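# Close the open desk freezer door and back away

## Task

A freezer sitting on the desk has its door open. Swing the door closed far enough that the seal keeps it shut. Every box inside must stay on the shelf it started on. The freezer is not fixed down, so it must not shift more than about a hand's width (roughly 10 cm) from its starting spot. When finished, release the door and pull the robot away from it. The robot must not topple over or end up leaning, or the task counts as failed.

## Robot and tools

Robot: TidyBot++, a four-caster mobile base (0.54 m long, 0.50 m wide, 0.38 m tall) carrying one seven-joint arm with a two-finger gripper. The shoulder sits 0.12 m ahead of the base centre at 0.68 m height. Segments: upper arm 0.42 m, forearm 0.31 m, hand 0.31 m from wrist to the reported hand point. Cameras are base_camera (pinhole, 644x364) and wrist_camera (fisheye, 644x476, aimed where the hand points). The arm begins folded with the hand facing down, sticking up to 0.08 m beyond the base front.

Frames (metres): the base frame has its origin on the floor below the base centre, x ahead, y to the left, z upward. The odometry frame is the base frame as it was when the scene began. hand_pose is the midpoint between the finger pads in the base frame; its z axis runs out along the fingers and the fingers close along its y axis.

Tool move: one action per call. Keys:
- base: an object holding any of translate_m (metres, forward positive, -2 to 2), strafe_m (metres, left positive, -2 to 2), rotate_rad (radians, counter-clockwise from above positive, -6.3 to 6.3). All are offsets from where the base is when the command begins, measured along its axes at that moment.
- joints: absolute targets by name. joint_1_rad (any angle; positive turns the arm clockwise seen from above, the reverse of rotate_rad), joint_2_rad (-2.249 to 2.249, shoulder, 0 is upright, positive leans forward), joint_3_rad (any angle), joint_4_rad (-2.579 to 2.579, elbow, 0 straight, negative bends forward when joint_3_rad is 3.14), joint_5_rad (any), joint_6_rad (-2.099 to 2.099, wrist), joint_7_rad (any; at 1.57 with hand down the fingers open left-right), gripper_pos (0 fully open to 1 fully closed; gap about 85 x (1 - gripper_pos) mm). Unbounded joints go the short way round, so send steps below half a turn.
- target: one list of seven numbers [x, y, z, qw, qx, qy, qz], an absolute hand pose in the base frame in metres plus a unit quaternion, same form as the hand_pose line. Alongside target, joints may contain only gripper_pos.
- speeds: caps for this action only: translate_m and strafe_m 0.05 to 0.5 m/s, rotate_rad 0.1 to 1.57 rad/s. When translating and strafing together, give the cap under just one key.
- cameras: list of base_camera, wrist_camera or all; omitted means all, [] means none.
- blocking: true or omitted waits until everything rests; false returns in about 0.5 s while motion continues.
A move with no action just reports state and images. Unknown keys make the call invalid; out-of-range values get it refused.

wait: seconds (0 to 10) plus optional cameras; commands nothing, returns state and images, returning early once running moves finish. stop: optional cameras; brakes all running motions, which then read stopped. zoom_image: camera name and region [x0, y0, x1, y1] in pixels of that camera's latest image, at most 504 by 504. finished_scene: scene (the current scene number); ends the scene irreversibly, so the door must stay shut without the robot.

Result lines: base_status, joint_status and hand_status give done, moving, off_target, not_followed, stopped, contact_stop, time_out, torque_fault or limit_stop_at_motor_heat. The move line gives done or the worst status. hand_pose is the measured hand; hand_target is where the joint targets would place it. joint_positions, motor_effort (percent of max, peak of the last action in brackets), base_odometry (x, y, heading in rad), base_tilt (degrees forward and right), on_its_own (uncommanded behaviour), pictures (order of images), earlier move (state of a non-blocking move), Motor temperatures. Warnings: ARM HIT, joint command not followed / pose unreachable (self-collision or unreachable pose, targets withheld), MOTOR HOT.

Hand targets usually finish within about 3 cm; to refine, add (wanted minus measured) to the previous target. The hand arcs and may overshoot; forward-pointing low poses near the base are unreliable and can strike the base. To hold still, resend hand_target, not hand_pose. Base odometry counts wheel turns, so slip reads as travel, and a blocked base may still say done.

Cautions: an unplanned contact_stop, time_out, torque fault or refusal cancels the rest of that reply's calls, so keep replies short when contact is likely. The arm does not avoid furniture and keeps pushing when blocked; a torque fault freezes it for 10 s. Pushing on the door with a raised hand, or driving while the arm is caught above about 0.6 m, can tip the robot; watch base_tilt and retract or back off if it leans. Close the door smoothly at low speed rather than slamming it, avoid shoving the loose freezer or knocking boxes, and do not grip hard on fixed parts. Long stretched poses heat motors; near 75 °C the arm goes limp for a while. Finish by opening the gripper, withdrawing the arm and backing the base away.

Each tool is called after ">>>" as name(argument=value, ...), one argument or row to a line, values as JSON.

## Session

>>> move(
  joints={"joint_1_rad": 0.0, "joint_2_rad": -0.4, "joint_3_rad": 3.14, "joint_4_rad": -1.9, "joint_5_rad": 0.0, "joint_6_rad": 0.04, "joint_7_rad": 1.57, "gripper_pos": 1.0},
)

Scene clock: 2.27 s.
Motor temperatures (°C): [37 32 32 36 41 40 51]
move: done
base_odometry: x=+0.000 y=+0.000 heading=+0.000
base_tilt: forward=-0.4 right=-0.5
base_status: not commanded
joint_positions: joint_1_rad=-0.026 joint_2_rad=-0.393 joint_3_rad=+3.153 joint_4_rad=-1.921 joint_5_rad=+0.037 joint_6_rad=-0.028 joint_7_rad=+1.603 gripper_pos=+0.999
joint_status: all done
motor_effort: joint_1_rad=+0(2) joint_2_rad=-8(9) joint_3_rad=+1(2) joint_4_rad=+21(21) joint_5_rad=+0(2) joint_6_rad=+8(8) joint_7_rad=-1(2)
hand_pose: x=+0.5832 y=+0.0065 z=+1.0886 quat_wxyz=(+0.018, +0.701, +0.028, +0.712) (m; base frame)
hand_target: x=+0.5781 y=+0.0023 z=+1.1260 quat_wxyz=(-0.001, +0.667, +0.000, +0.745) (m; base frame)
hand_status: not commanded
pictures: base_camera, wrist_camera

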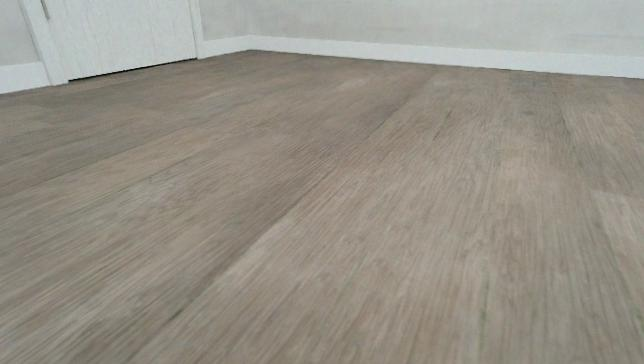

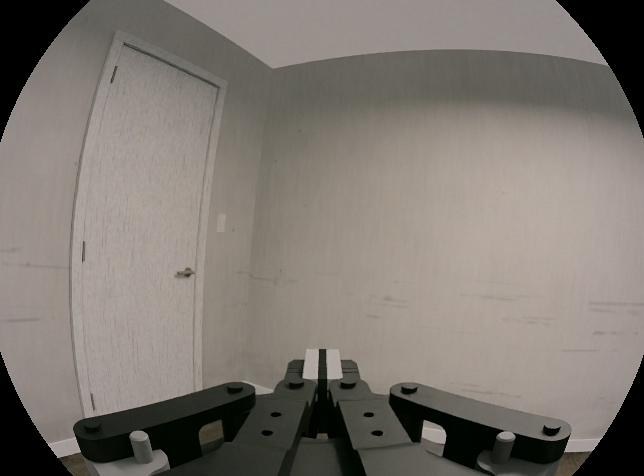

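>>> move(
  base={"rotate_rad": -1.4},
)

Scene clock: 4.57 s.
Motor temperatures (°C): [37 32 32 36 41 40 51]
move: done
base_odometry: x=+0.000 y=+0.000 heading=-1.399
base_tilt: forward=-0.4 right=-0.5
base_status: done
joint_positions: joint_1_rad=-0.017 joint_2_rad=-0.393 joint_3_rad=+3.146 joint_4_rad=-1.921 joint_5_rad=+0.037 joint_6_rad=-0.026 joint_7_rad=+1.603 gripper_pos=+0.999
joint_status: not commanded
motor_effort: joint_1_rad=+0(1) joint_2_rad=-8(10) joint_3_rad=+1(3) joint_4_rad=+21(22) joint_5_rad=+0(1) joint_6_rad=+8(8) joint_7_rad=-1(2)
hand_pose: x=+0.5831 y=+0.0066 z=+1.0893 quat_wxyz=(+0.020, +0.700, +0.028, +0.713) (m; base frame)
hand_target: x=+0.5781 y=+0.0023 z=+1.1260 quat_wxyz=(-0.001, +0.667, +0.000, +0.745) (m; base frame)
hand_status: not commanded
pictures: base_camera, wrist_camera

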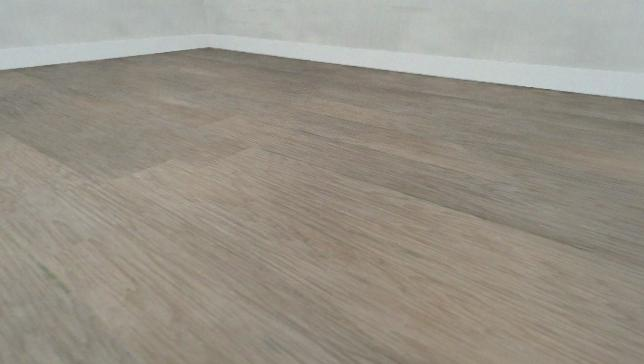

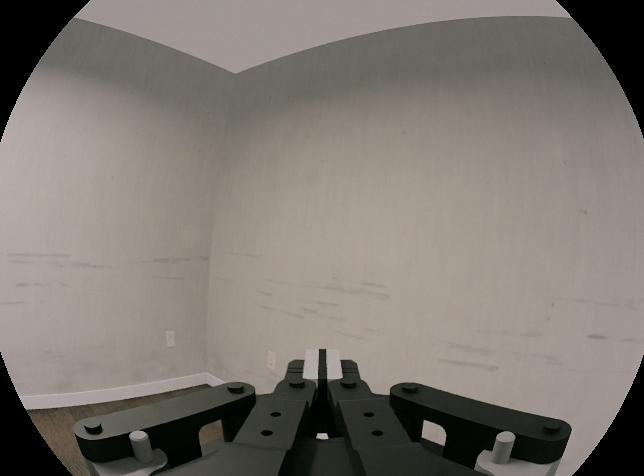

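>>> move(
  base={"rotate_rad": -1.5},
)

Scene clock: 7.13 s.
Motor temperatures (°C): [37 32 32 36 41 40 51]
move: done
base_odometry: x=+0.000 y=+0.000 heading=-2.898
base_tilt: forward=-0.4 right=-0.5
base_status: done
joint_positions: joint_1_rad=-0.014 joint_2_rad=-0.393 joint_3_rad=+3.145 joint_4_rad=-1.921 joint_5_rad=+0.037 joint_6_rad=-0.026 joint_7_rad=+1.603 gripper_pos=+0.999
joint_status: not commanded
motor_effort: joint_1_rad=+0(1) joint_2_rad=-9(10) joint_3_rad=+1(3) joint_4_rad=+21(22) joint_5_rad=+1(1) joint_6_rad=+8(8) joint_7_rad=-1(2)
hand_pose: x=+0.5831 y=+0.0058 z=+1.0894 quat_wxyz=(+0.021, +0.700, +0.028, +0.713) (m; base frame)
hand_target: x=+0.5781 y=+0.0023 z=+1.1260 quat_wxyz=(-0.001, +0.667, +0.000, +0.745) (m; base frame)
hand_status: not commanded
pictures: base_camera, wrist_camera

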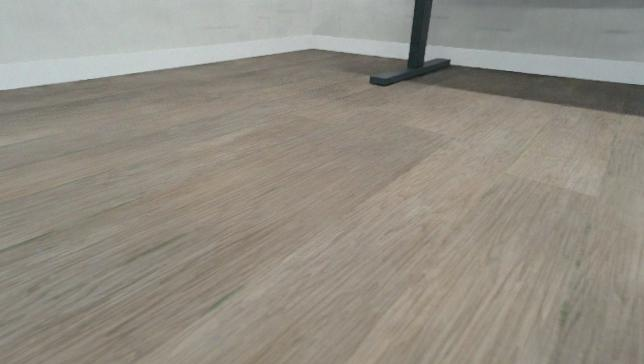

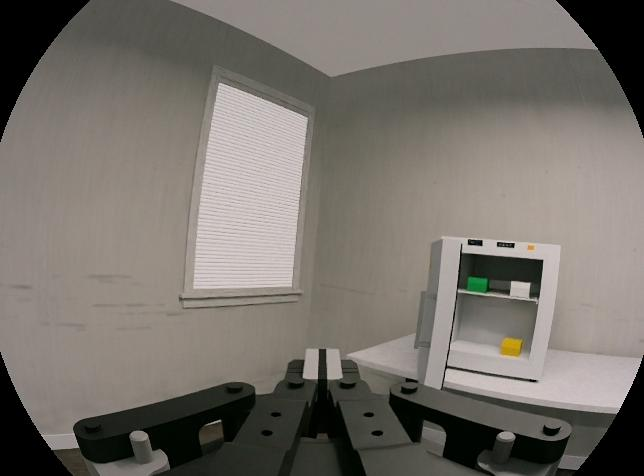

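>>> zoom_image(
  camera="wrist_camera",
  region=[400, 210, 600, 410],
)

Scaled by 2.520.

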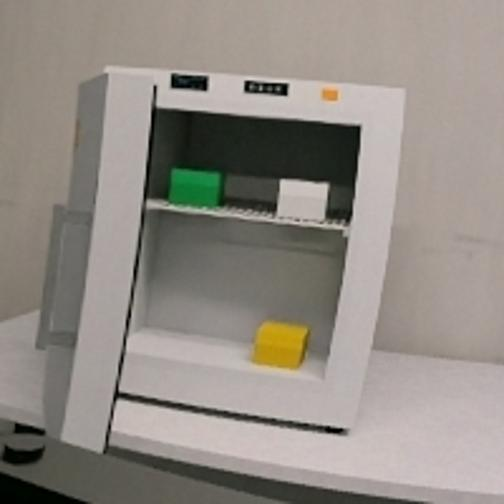

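>>> zoom_image(
  camera="wrist_camera",
  region=[280, 60, 380, 360],
)

>>> zoom_image(
  camera="wrist_camera",
  region=[410, 225, 570, 395],
)

Scaled by 1.680.

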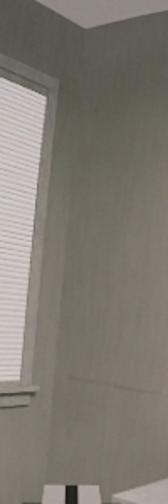

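Scaled by 2.965.

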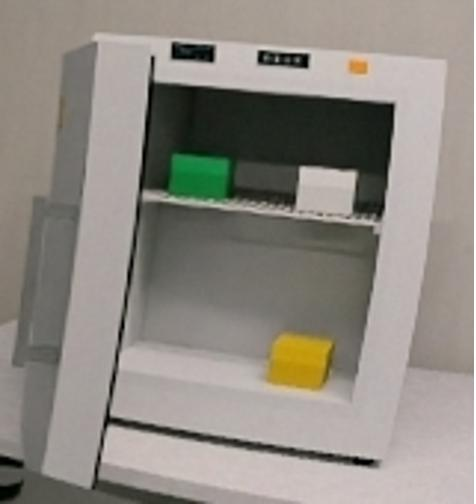

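>>> zoom_image(
  camera="wrist_camera",
  region=[405, 225, 485, 305],
)

>>> zoom_image(
  camera="wrist_camera",
  region=[405, 315, 485, 395],
)

Scaled by 6.300.

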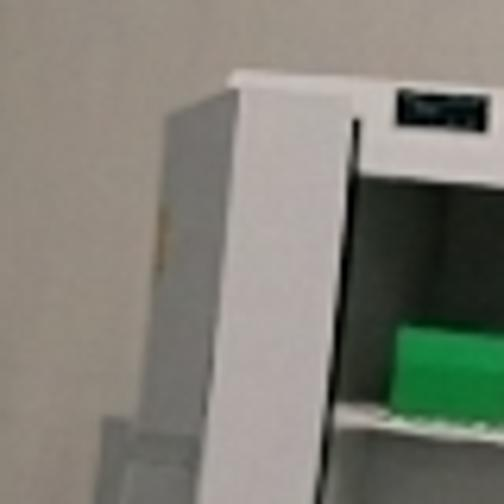

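Scaled by 6.300.

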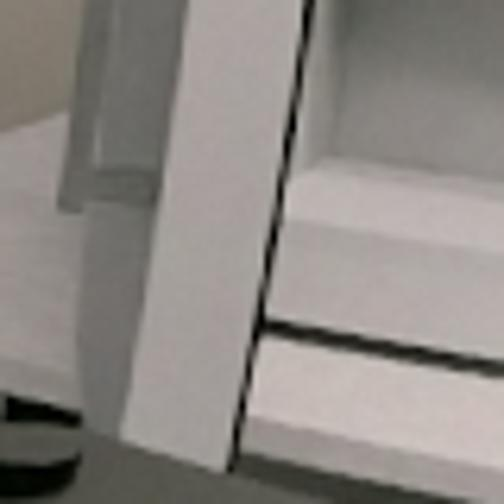

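>>> move(
  base={"translate_m": 0.6, "strafe_m": 0.74, "rotate_rad": -0.76},
)

Scene clock: 21.57 s.
Motor temperatures (°C): [37 32 32 36 41 40 51]
move: done
base_odometry: x=-0.404 y=-0.863 heading=+2.624
base_tilt: forward=-0.4 right=-0.5
base_status: done
joint_positions: joint_1_rad=-0.014 joint_2_rad=-0.397 joint_3_rad=+3.142 joint_4_rad=-1.921 joint_5_rad=+0.037 joint_6_rad=-0.025 joint_7_rad=+1.603 gripper_pos=+0.999
joint_status: not commanded
motor_effort: joint_1_rad=+0(1) joint_2_rad=-8(9) joint_3_rad=+2(3) joint_4_rad=+21(22) joint_5_rad=+1(1) joint_6_rad=+8(8) joint_7_rad=+0(2)
hand_pose: x=+0.5814 y=+0.0072 z=+1.0916 quat_wxyz=(+0.021, +0.699, +0.029, +0.715) (m; base frame)
hand_target: x=+0.5781 y=+0.0023 z=+1.1260 quat_wxyz=(-0.001, +0.667, +0.000, +0.745) (m; base frame)
hand_status: not commanded
pictures: base_camera, wrist_camera

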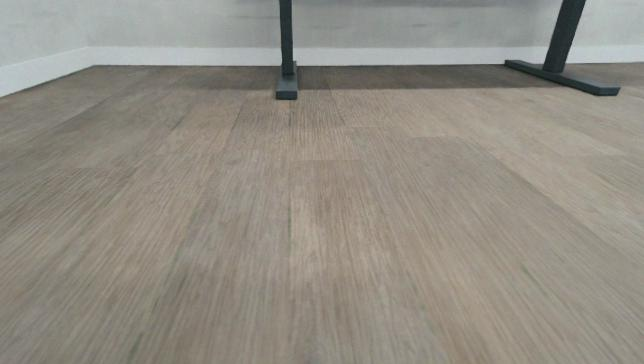

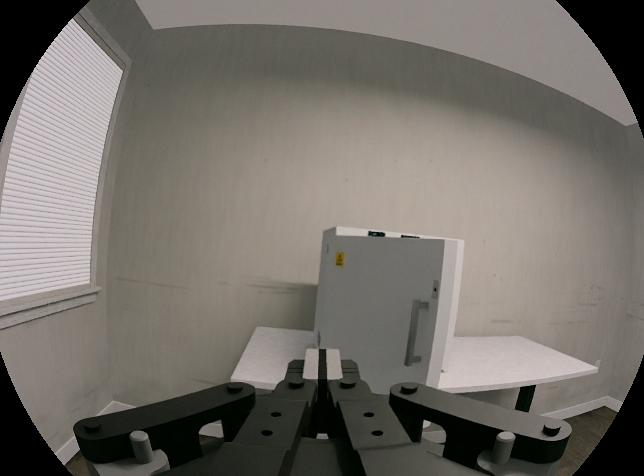

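>>> zoom_image(
  camera="wrist_camera",
  region=[295, 210, 495, 400],
)

>>> zoom_image(
  camera="wrist_camera",
  region=[300, 215, 390, 305],
)

>>> zoom_image(
  camera="wrist_camera",
  region=[400, 220, 480, 300],
)

>>> zoom_image(
  camera="wrist_camera",
  region=[400, 320, 480, 400],
)

Scaled by 2.520.

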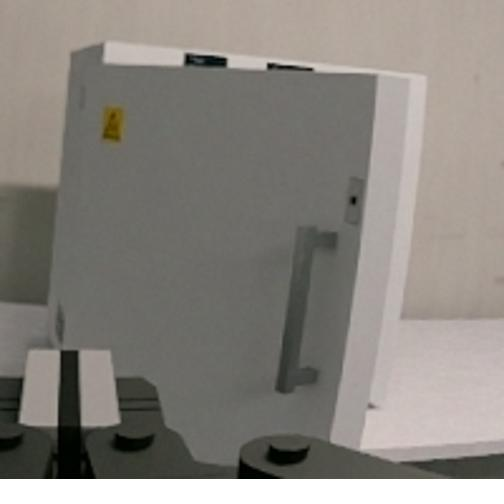

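Scaled by 5.600.

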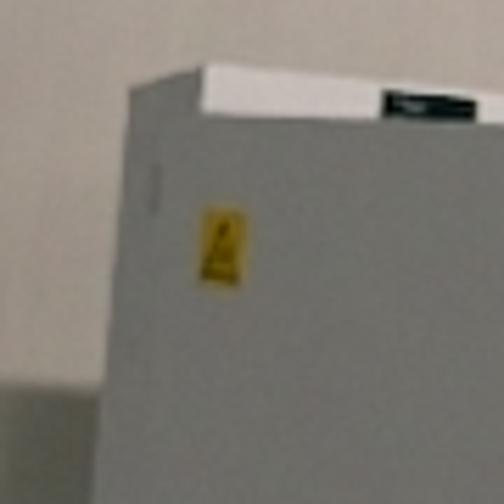

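Scaled by 6.300.

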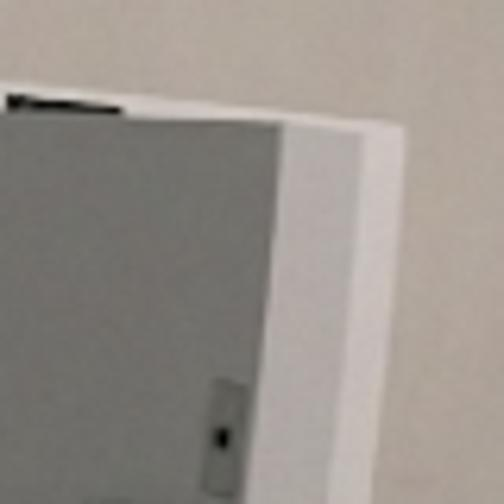

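Scaled by 6.300.

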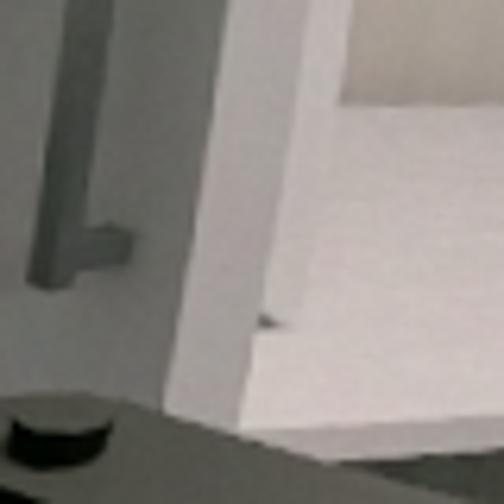

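>>> move(
  base={"translate_m": 0.44, "strafe_m": 0.325, "rotate_rad": -0.504},
  joints={"joint_1_rad": 0.0, "joint_2_rad": 0.45, "joint_3_rad": 3.14, "joint_4_rad": -1.87, "joint_5_rad": 0.0, "joint_6_rad": 0.82, "joint_7_rad": 1.57, "gripper_pos": 1.0},
  cameras=["wrist_camera"],
)

Scene clock: 30.00 s.
Motor temperatures (°C): [37 32 32 36 41 40 51]
move: done
base_odometry: x=-0.948 y=-0.928 heading=+2.120
base_tilt: forward=-0.4 right=-0.5
base_status: done
joint_positions: joint_1_rad=-0.010 joint_2_rad=+0.441 joint_3_rad=+3.140 joint_4_rad=-1.893 joint_5_rad=+0.037 joint_6_rad=+0.753 joint_7_rad=+1.603 gripper_pos=+0.999
joint_status: all done
motor_effort: joint_1_rad=+0(3) joint_2_rad=-35(37) joint_3_rad=+0(3) joint_4_rad=+17(22) joint_5_rad=-1(1) joint_6_rad=+8(9) joint_7_rad=-1(2)
hand_pose: x=+0.8367 y=+0.0176 z=+0.8415 quat_wxyz=(+0.008, +0.710, +0.034, +0.703) (m; base frame)
hand_target: x=+0.8427 y=+0.0023 z=+0.8686 quat_wxyz=(-0.001, +0.682, +0.000, +0.732) (m; base frame)
hand_status: not commanded
pictures: wrist_camera

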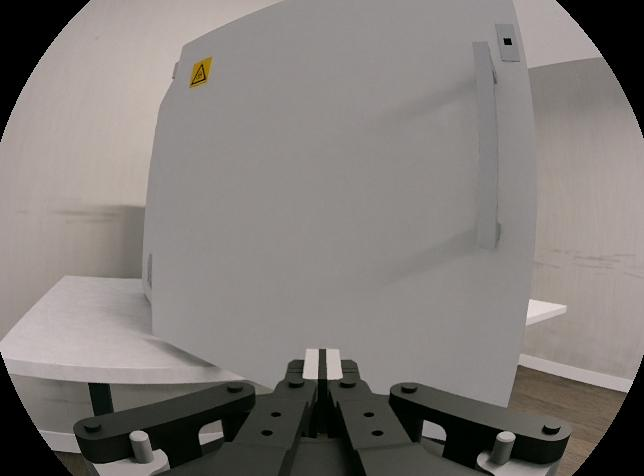

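>>> move(
  base={"translate_m": 0.14},
  speeds={"translate_m": 0.15},
  cameras=["wrist_camera"],
)

>>> move(
  base={"translate_m": 0.13, "strafe_m": -0.055},
  speeds={"translate_m": 0.13},
  cameras=["wrist_camera"],
)

Scene clock: 33.50 s.
Motor temperatures (°C): [37 32 32 36 41 40 51]
move: done
base_odometry: x=-1.021 y=-0.808 heading=+2.120
base_tilt: forward=-0.4 right=-0.5
base_status: done
joint_positions: joint_1_rad=-0.010 joint_2_rad=+0.442 joint_3_rad=+3.140 joint_4_rad=-1.890 joint_5_rad=+0.037 joint_6_rad=+0.756 joint_7_rad=+1.603 gripper_pos=+0.999
joint_status: not commanded
motor_effort: joint_1_rad=+0(1) joint_2_rad=-35(37) joint_3_rad=+0(0) joint_4_rad=+16(18) joint_5_rad=+0(1) joint_6_rad=+8(9) joint_7_rad=-1(2)
hand_pose: x=+0.8377 y=+0.0176 z=+0.8436 quat_wxyz=(+0.008, +0.708, +0.034, +0.705) (m; base frame)
hand_target: x=+0.8427 y=+0.0023 z=+0.8686 quat_wxyz=(-0.001, +0.682, +0.000, +0.732) (m; base frame)
hand_status: not commanded
pictures: wrist_camera

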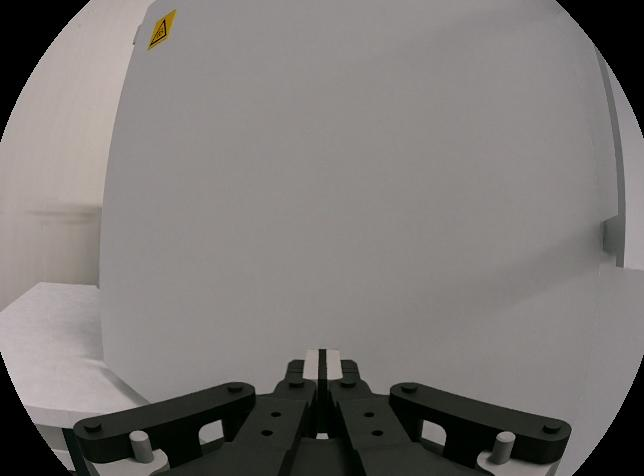

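Scene clock: 35.20 s.
Motor temperatures (°C): [37 32 32 36 41 40 51]
move: done
base_odometry: x=-1.042 y=-0.669 heading=+2.121
base_tilt: forward=-0.4 right=-0.5
base_status: done
joint_positions: joint_1_rad=-0.010 joint_2_rad=+0.442 joint_3_rad=+3.140 joint_4_rad=-1.889 joint_5_rad=+0.037 joint_6_rad=+0.757 joint_7_rad=+1.603 gripper_pos=+0.999
joint_status: not commanded
motor_effort: joint_1_rad=+0(2) joint_2_rad=-34(37) joint_3_rad=+0(2) joint_4_rad=+17(21) joint_5_rad=+0(1) joint_6_rad=+8(8) joint_7_rad=-1(2)
hand_pose: x=+0.8377 y=+0.0176 z=+0.8447 quat_wxyz=(+0.008, +0.707, +0.034, +0.706) (m; base frame)
hand_target: x=+0.8427 y=+0.0023 z=+0.8686 quat_wxyz=(-0.001, +0.682, +0.000, +0.732) (m; base frame)
hand_status: not commanded
pictures: wrist_camera

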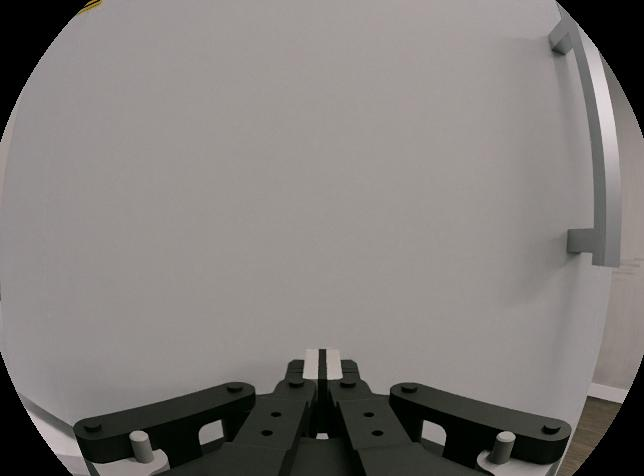

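>>> move(
  base={"translate_m": 0.187, "strafe_m": -0.007},
  speeds={"translate_m": 0.13},
  cameras=["wrist_camera"],
)

>>> move(
  base={"translate_m": 0.08, "strafe_m": 0.018},
  speeds={"translate_m": 0.1},
  cameras=["wrist_camera"],
)

Scene clock: 38.00 s.
Motor temperatures (°C): [37 32 32 36 41 40 51]
move: done
base_odometry: x=-1.134 y=-0.505 heading=+2.120
base_tilt: forward=-0.4 right=-0.5
base_status: done
joint_positions: joint_1_rad=-0.010 joint_2_rad=+0.442 joint_3_rad=+3.140 joint_4_rad=-1.888 joint_5_rad=+0.037 joint_6_rad=+0.758 joint_7_rad=+1.603 gripper_pos=+0.999
joint_status: not commanded
motor_effort: joint_1_rad=+0(3) joint_2_rad=-34(37) joint_3_rad=+0(2) joint_4_rad=+16(20) joint_5_rad=+0(1) joint_6_rad=+8(8) joint_7_rad=-1(2)
hand_pose: x=+0.8380 y=+0.0176 z=+0.8453 quat_wxyz=(+0.008, +0.707, +0.034, +0.707) (m; base frame)
hand_target: x=+0.8427 y=+0.0023 z=+0.8686 quat_wxyz=(-0.001, +0.682, +0.000, +0.732) (m; base frame)
hand_status: not commanded
pictures: wrist_camera

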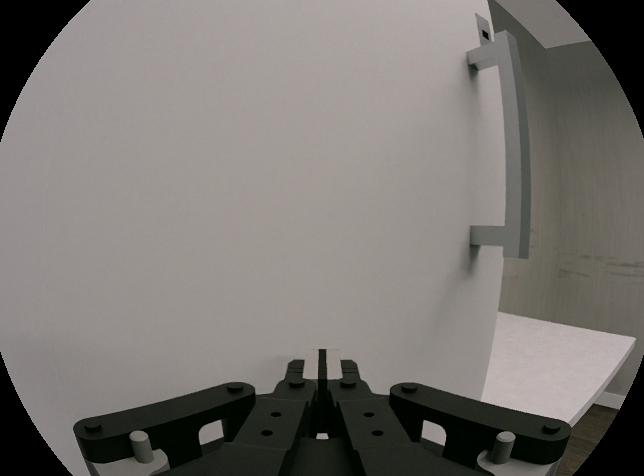

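Scene clock: 39.33 s.
Motor temperatures (°C): [37 32 32 36 41 40 51]
move: done
base_odometry: x=-1.191 y=-0.446 heading=+2.120
base_tilt: forward=-0.4 right=-0.5
base_status: done
joint_positions: joint_1_rad=-0.001 joint_2_rad=+0.418 joint_3_rad=+3.144 joint_4_rad=-1.918 joint_5_rad=+0.034 joint_6_rad=+0.760 joint_7_rad=+1.603 gripper_pos=+0.999
joint_status: not commanded
motor_effort: joint_1_rad=-3(4) joint_2_rad=-29(36) joint_3_rad=-2(3) joint_4_rad=+25(27) joint_5_rad=+1(2) joint_6_rad=+9(9) joint_7_rad=+0(2)
hand_pose: x=+0.8277 y=+0.0076 z=+0.8468 quat_wxyz=(+0.013, +0.709, +0.028, +0.705) (m; base frame)
hand_target: x=+0.8427 y=+0.0023 z=+0.8686 quat_wxyz=(-0.001, +0.682, +0.000, +0.732) (m; base frame)
hand_status: not commanded
pictures: wrist_camera

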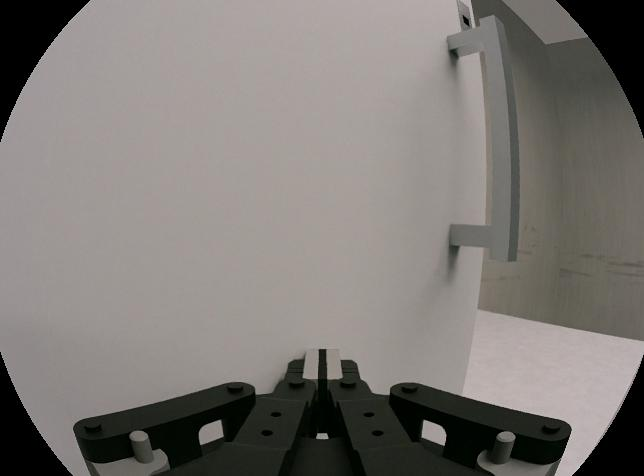

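>>> move(
  base={"translate_m": 0.014, "strafe_m": 0.008},
  speeds={"translate_m": 0.06},
  cameras=["wrist_camera"],
)

Scene clock: 40.90 s.
Motor temperatures (°C): [37 32 32 36 41 41 51]
move: done
base_odometry: x=-1.205 y=-0.439 heading=+2.120
base_tilt: forward=-0.4 right=-0.5
base_status: done
joint_positions: joint_1_rad=+0.014 joint_2_rad=+0.406 joint_3_rad=+3.154 joint_4_rad=-1.933 joint_5_rad=+0.026 joint_6_rad=+0.760 joint_7_rad=+1.603 gripper_pos=+0.999
joint_status: not commanded
motor_effort: joint_1_rad=-5(8) joint_2_rad=-25(30) joint_3_rad=-3(5) joint_4_rad=+24(31) joint_5_rad=+2(3) joint_6_rad=+7(10) joint_7_rad=-1(2)
hand_pose: x=+0.8226 y=-0.0097 z=+0.8474 quat_wxyz=(+0.022, +0.710, +0.018, +0.704) (m; base frame)
hand_target: x=+0.8427 y=+0.0023 z=+0.8686 quat_wxyz=(-0.001, +0.682, +0.000, +0.732) (m; base frame)
hand_status: not commanded
pictures: wrist_camera

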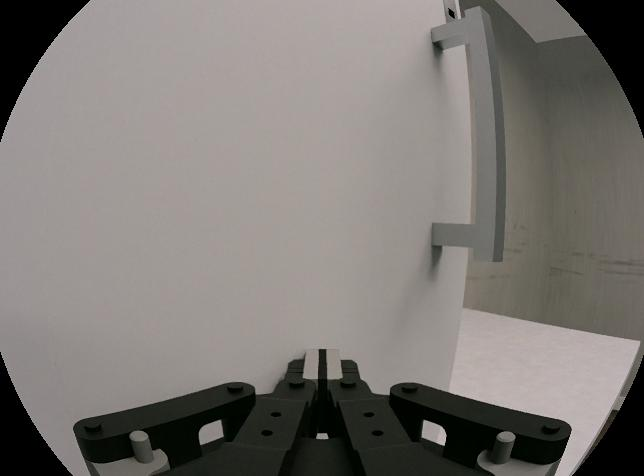

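>>> zoom_image(
  camera="wrist_camera",
  region=[400, 0, 520, 120],
)

>>> zoom_image(
  camera="wrist_camera",
  region=[400, 260, 540, 400],
)

Scaled by 4.200.

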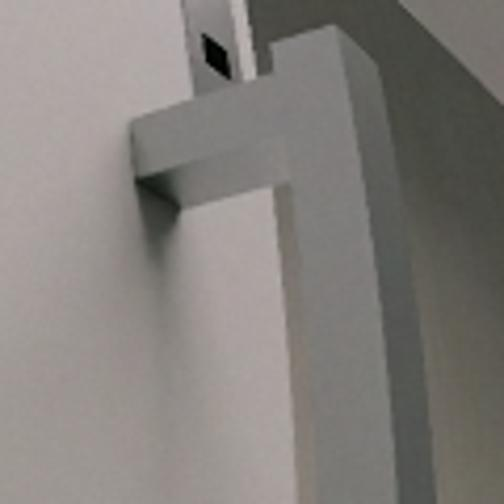

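Scaled by 3.600.

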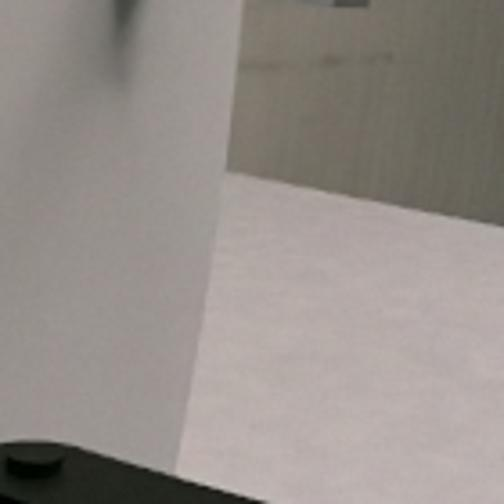

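>>> move(
  base={"translate_m": -0.08, "strafe_m": -0.045},
  speeds={"translate_m": 0.1},
  cameras=["wrist_camera"],
)

Scene clock: 43.63 s.
Motor temperatures (°C): [37 32 32 36 41 41 51]
move: done
base_odometry: x=-1.124 y=-0.483 heading=+2.120
base_tilt: forward=-0.4 right=-0.5
base_status: done
joint_positions: joint_1_rad=+0.011 joint_2_rad=+0.442 joint_3_rad=+3.146 joint_4_rad=-1.883 joint_5_rad=+0.026 joint_6_rad=+0.761 joint_7_rad=+1.603 gripper_pos=+0.999
joint_status: not commanded
motor_effort: joint_1_rad=+0(4) joint_2_rad=-34(37) joint_3_rad=+0(3) joint_4_rad=+17(26) joint_5_rad=+1(2) joint_6_rad=+8(9) joint_7_rad=-1(2)
hand_pose: x=+0.8393 y=-0.0035 z=+0.8489 quat_wxyz=(+0.018, +0.705, +0.020, +0.709) (m; base frame)
hand_target: x=+0.8427 y=+0.0023 z=+0.8686 quat_wxyz=(-0.001, +0.682, +0.000, +0.732) (m; base frame)
hand_status: not commanded
pictures: wrist_camera

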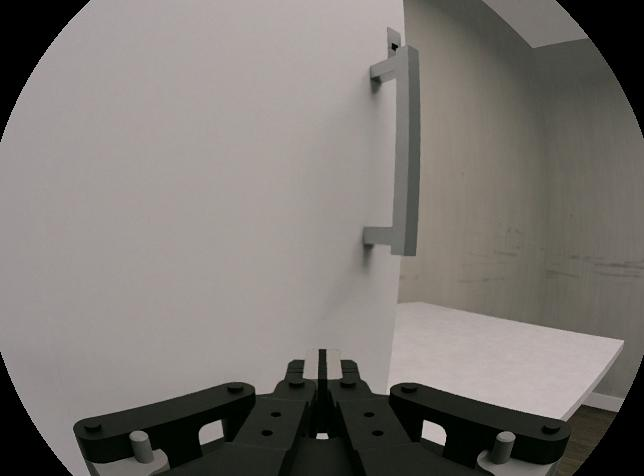

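>>> move(
  base={"translate_m": -0.4, "strafe_m": -0.3, "rotate_rad": 0.4},
  joints={"joint_2_rad": -0.4, "joint_4_rad": -1.9, "joint_6_rad": 0.04},
  cameras=["wrist_camera"],
)

>>> zoom_image(
  camera="wrist_camera",
  region=[180, 250, 420, 430],
)

Scene clock: 46.50 s.
Motor temperatures (°C): [37 32 32 36 41 41 51]
move: done
base_odometry: x=-0.659 y=-0.668 heading=+2.521
base_tilt: forward=-0.5 right=-0.5
base_status: done
joint_positions: joint_1_rad=-0.008 joint_2_rad=-0.407 joint_3_rad=+3.133 joint_4_rad=-1.888 joint_5_rad=+0.026 joint_6_rad=+0.118 joint_7_rad=+1.603 gripper_pos=+0.999
joint_status: all done
motor_effort: joint_1_rad=+0(5) joint_2_rad=-7(39) joint_3_rad=+1(4) joint_4_rad=+21(22) joint_5_rad=+0(2) joint_6_rad=+8(10) joint_7_rad=-1(2)
hand_pose: x=+0.5697 y=+0.0112 z=+1.1609 quat_wxyz=(+0.017, +0.629, +0.026, +0.777) (m; base frame)
hand_target: x=+0.5781 y=+0.0023 z=+1.1260 quat_wxyz=(-0.001, +0.667, +0.000, +0.745) (m; base frame)
hand_status: not commanded
pictures: wrist_camera

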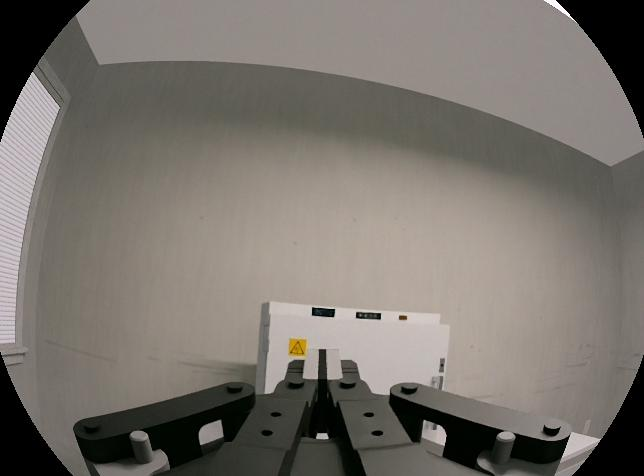

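Scaled by 2.100.

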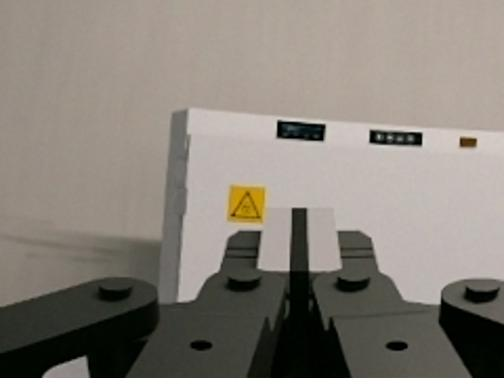

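>>> zoom_image(
  camera="wrist_camera",
  region=[250, 290, 320, 360],
)

>>> zoom_image(
  camera="wrist_camera",
  region=[400, 300, 470, 370],
)

Scaled by 7.200.

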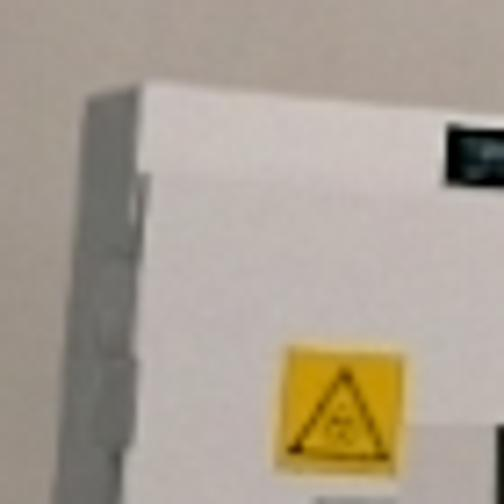

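Scaled by 7.200.

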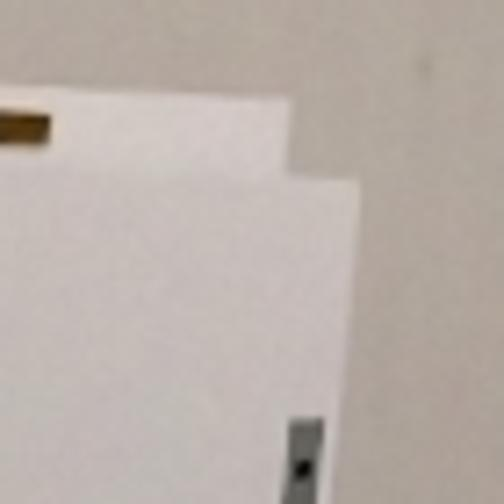

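>>> finished_scene(
  scene=3,
)

The scene is finished: the task was done.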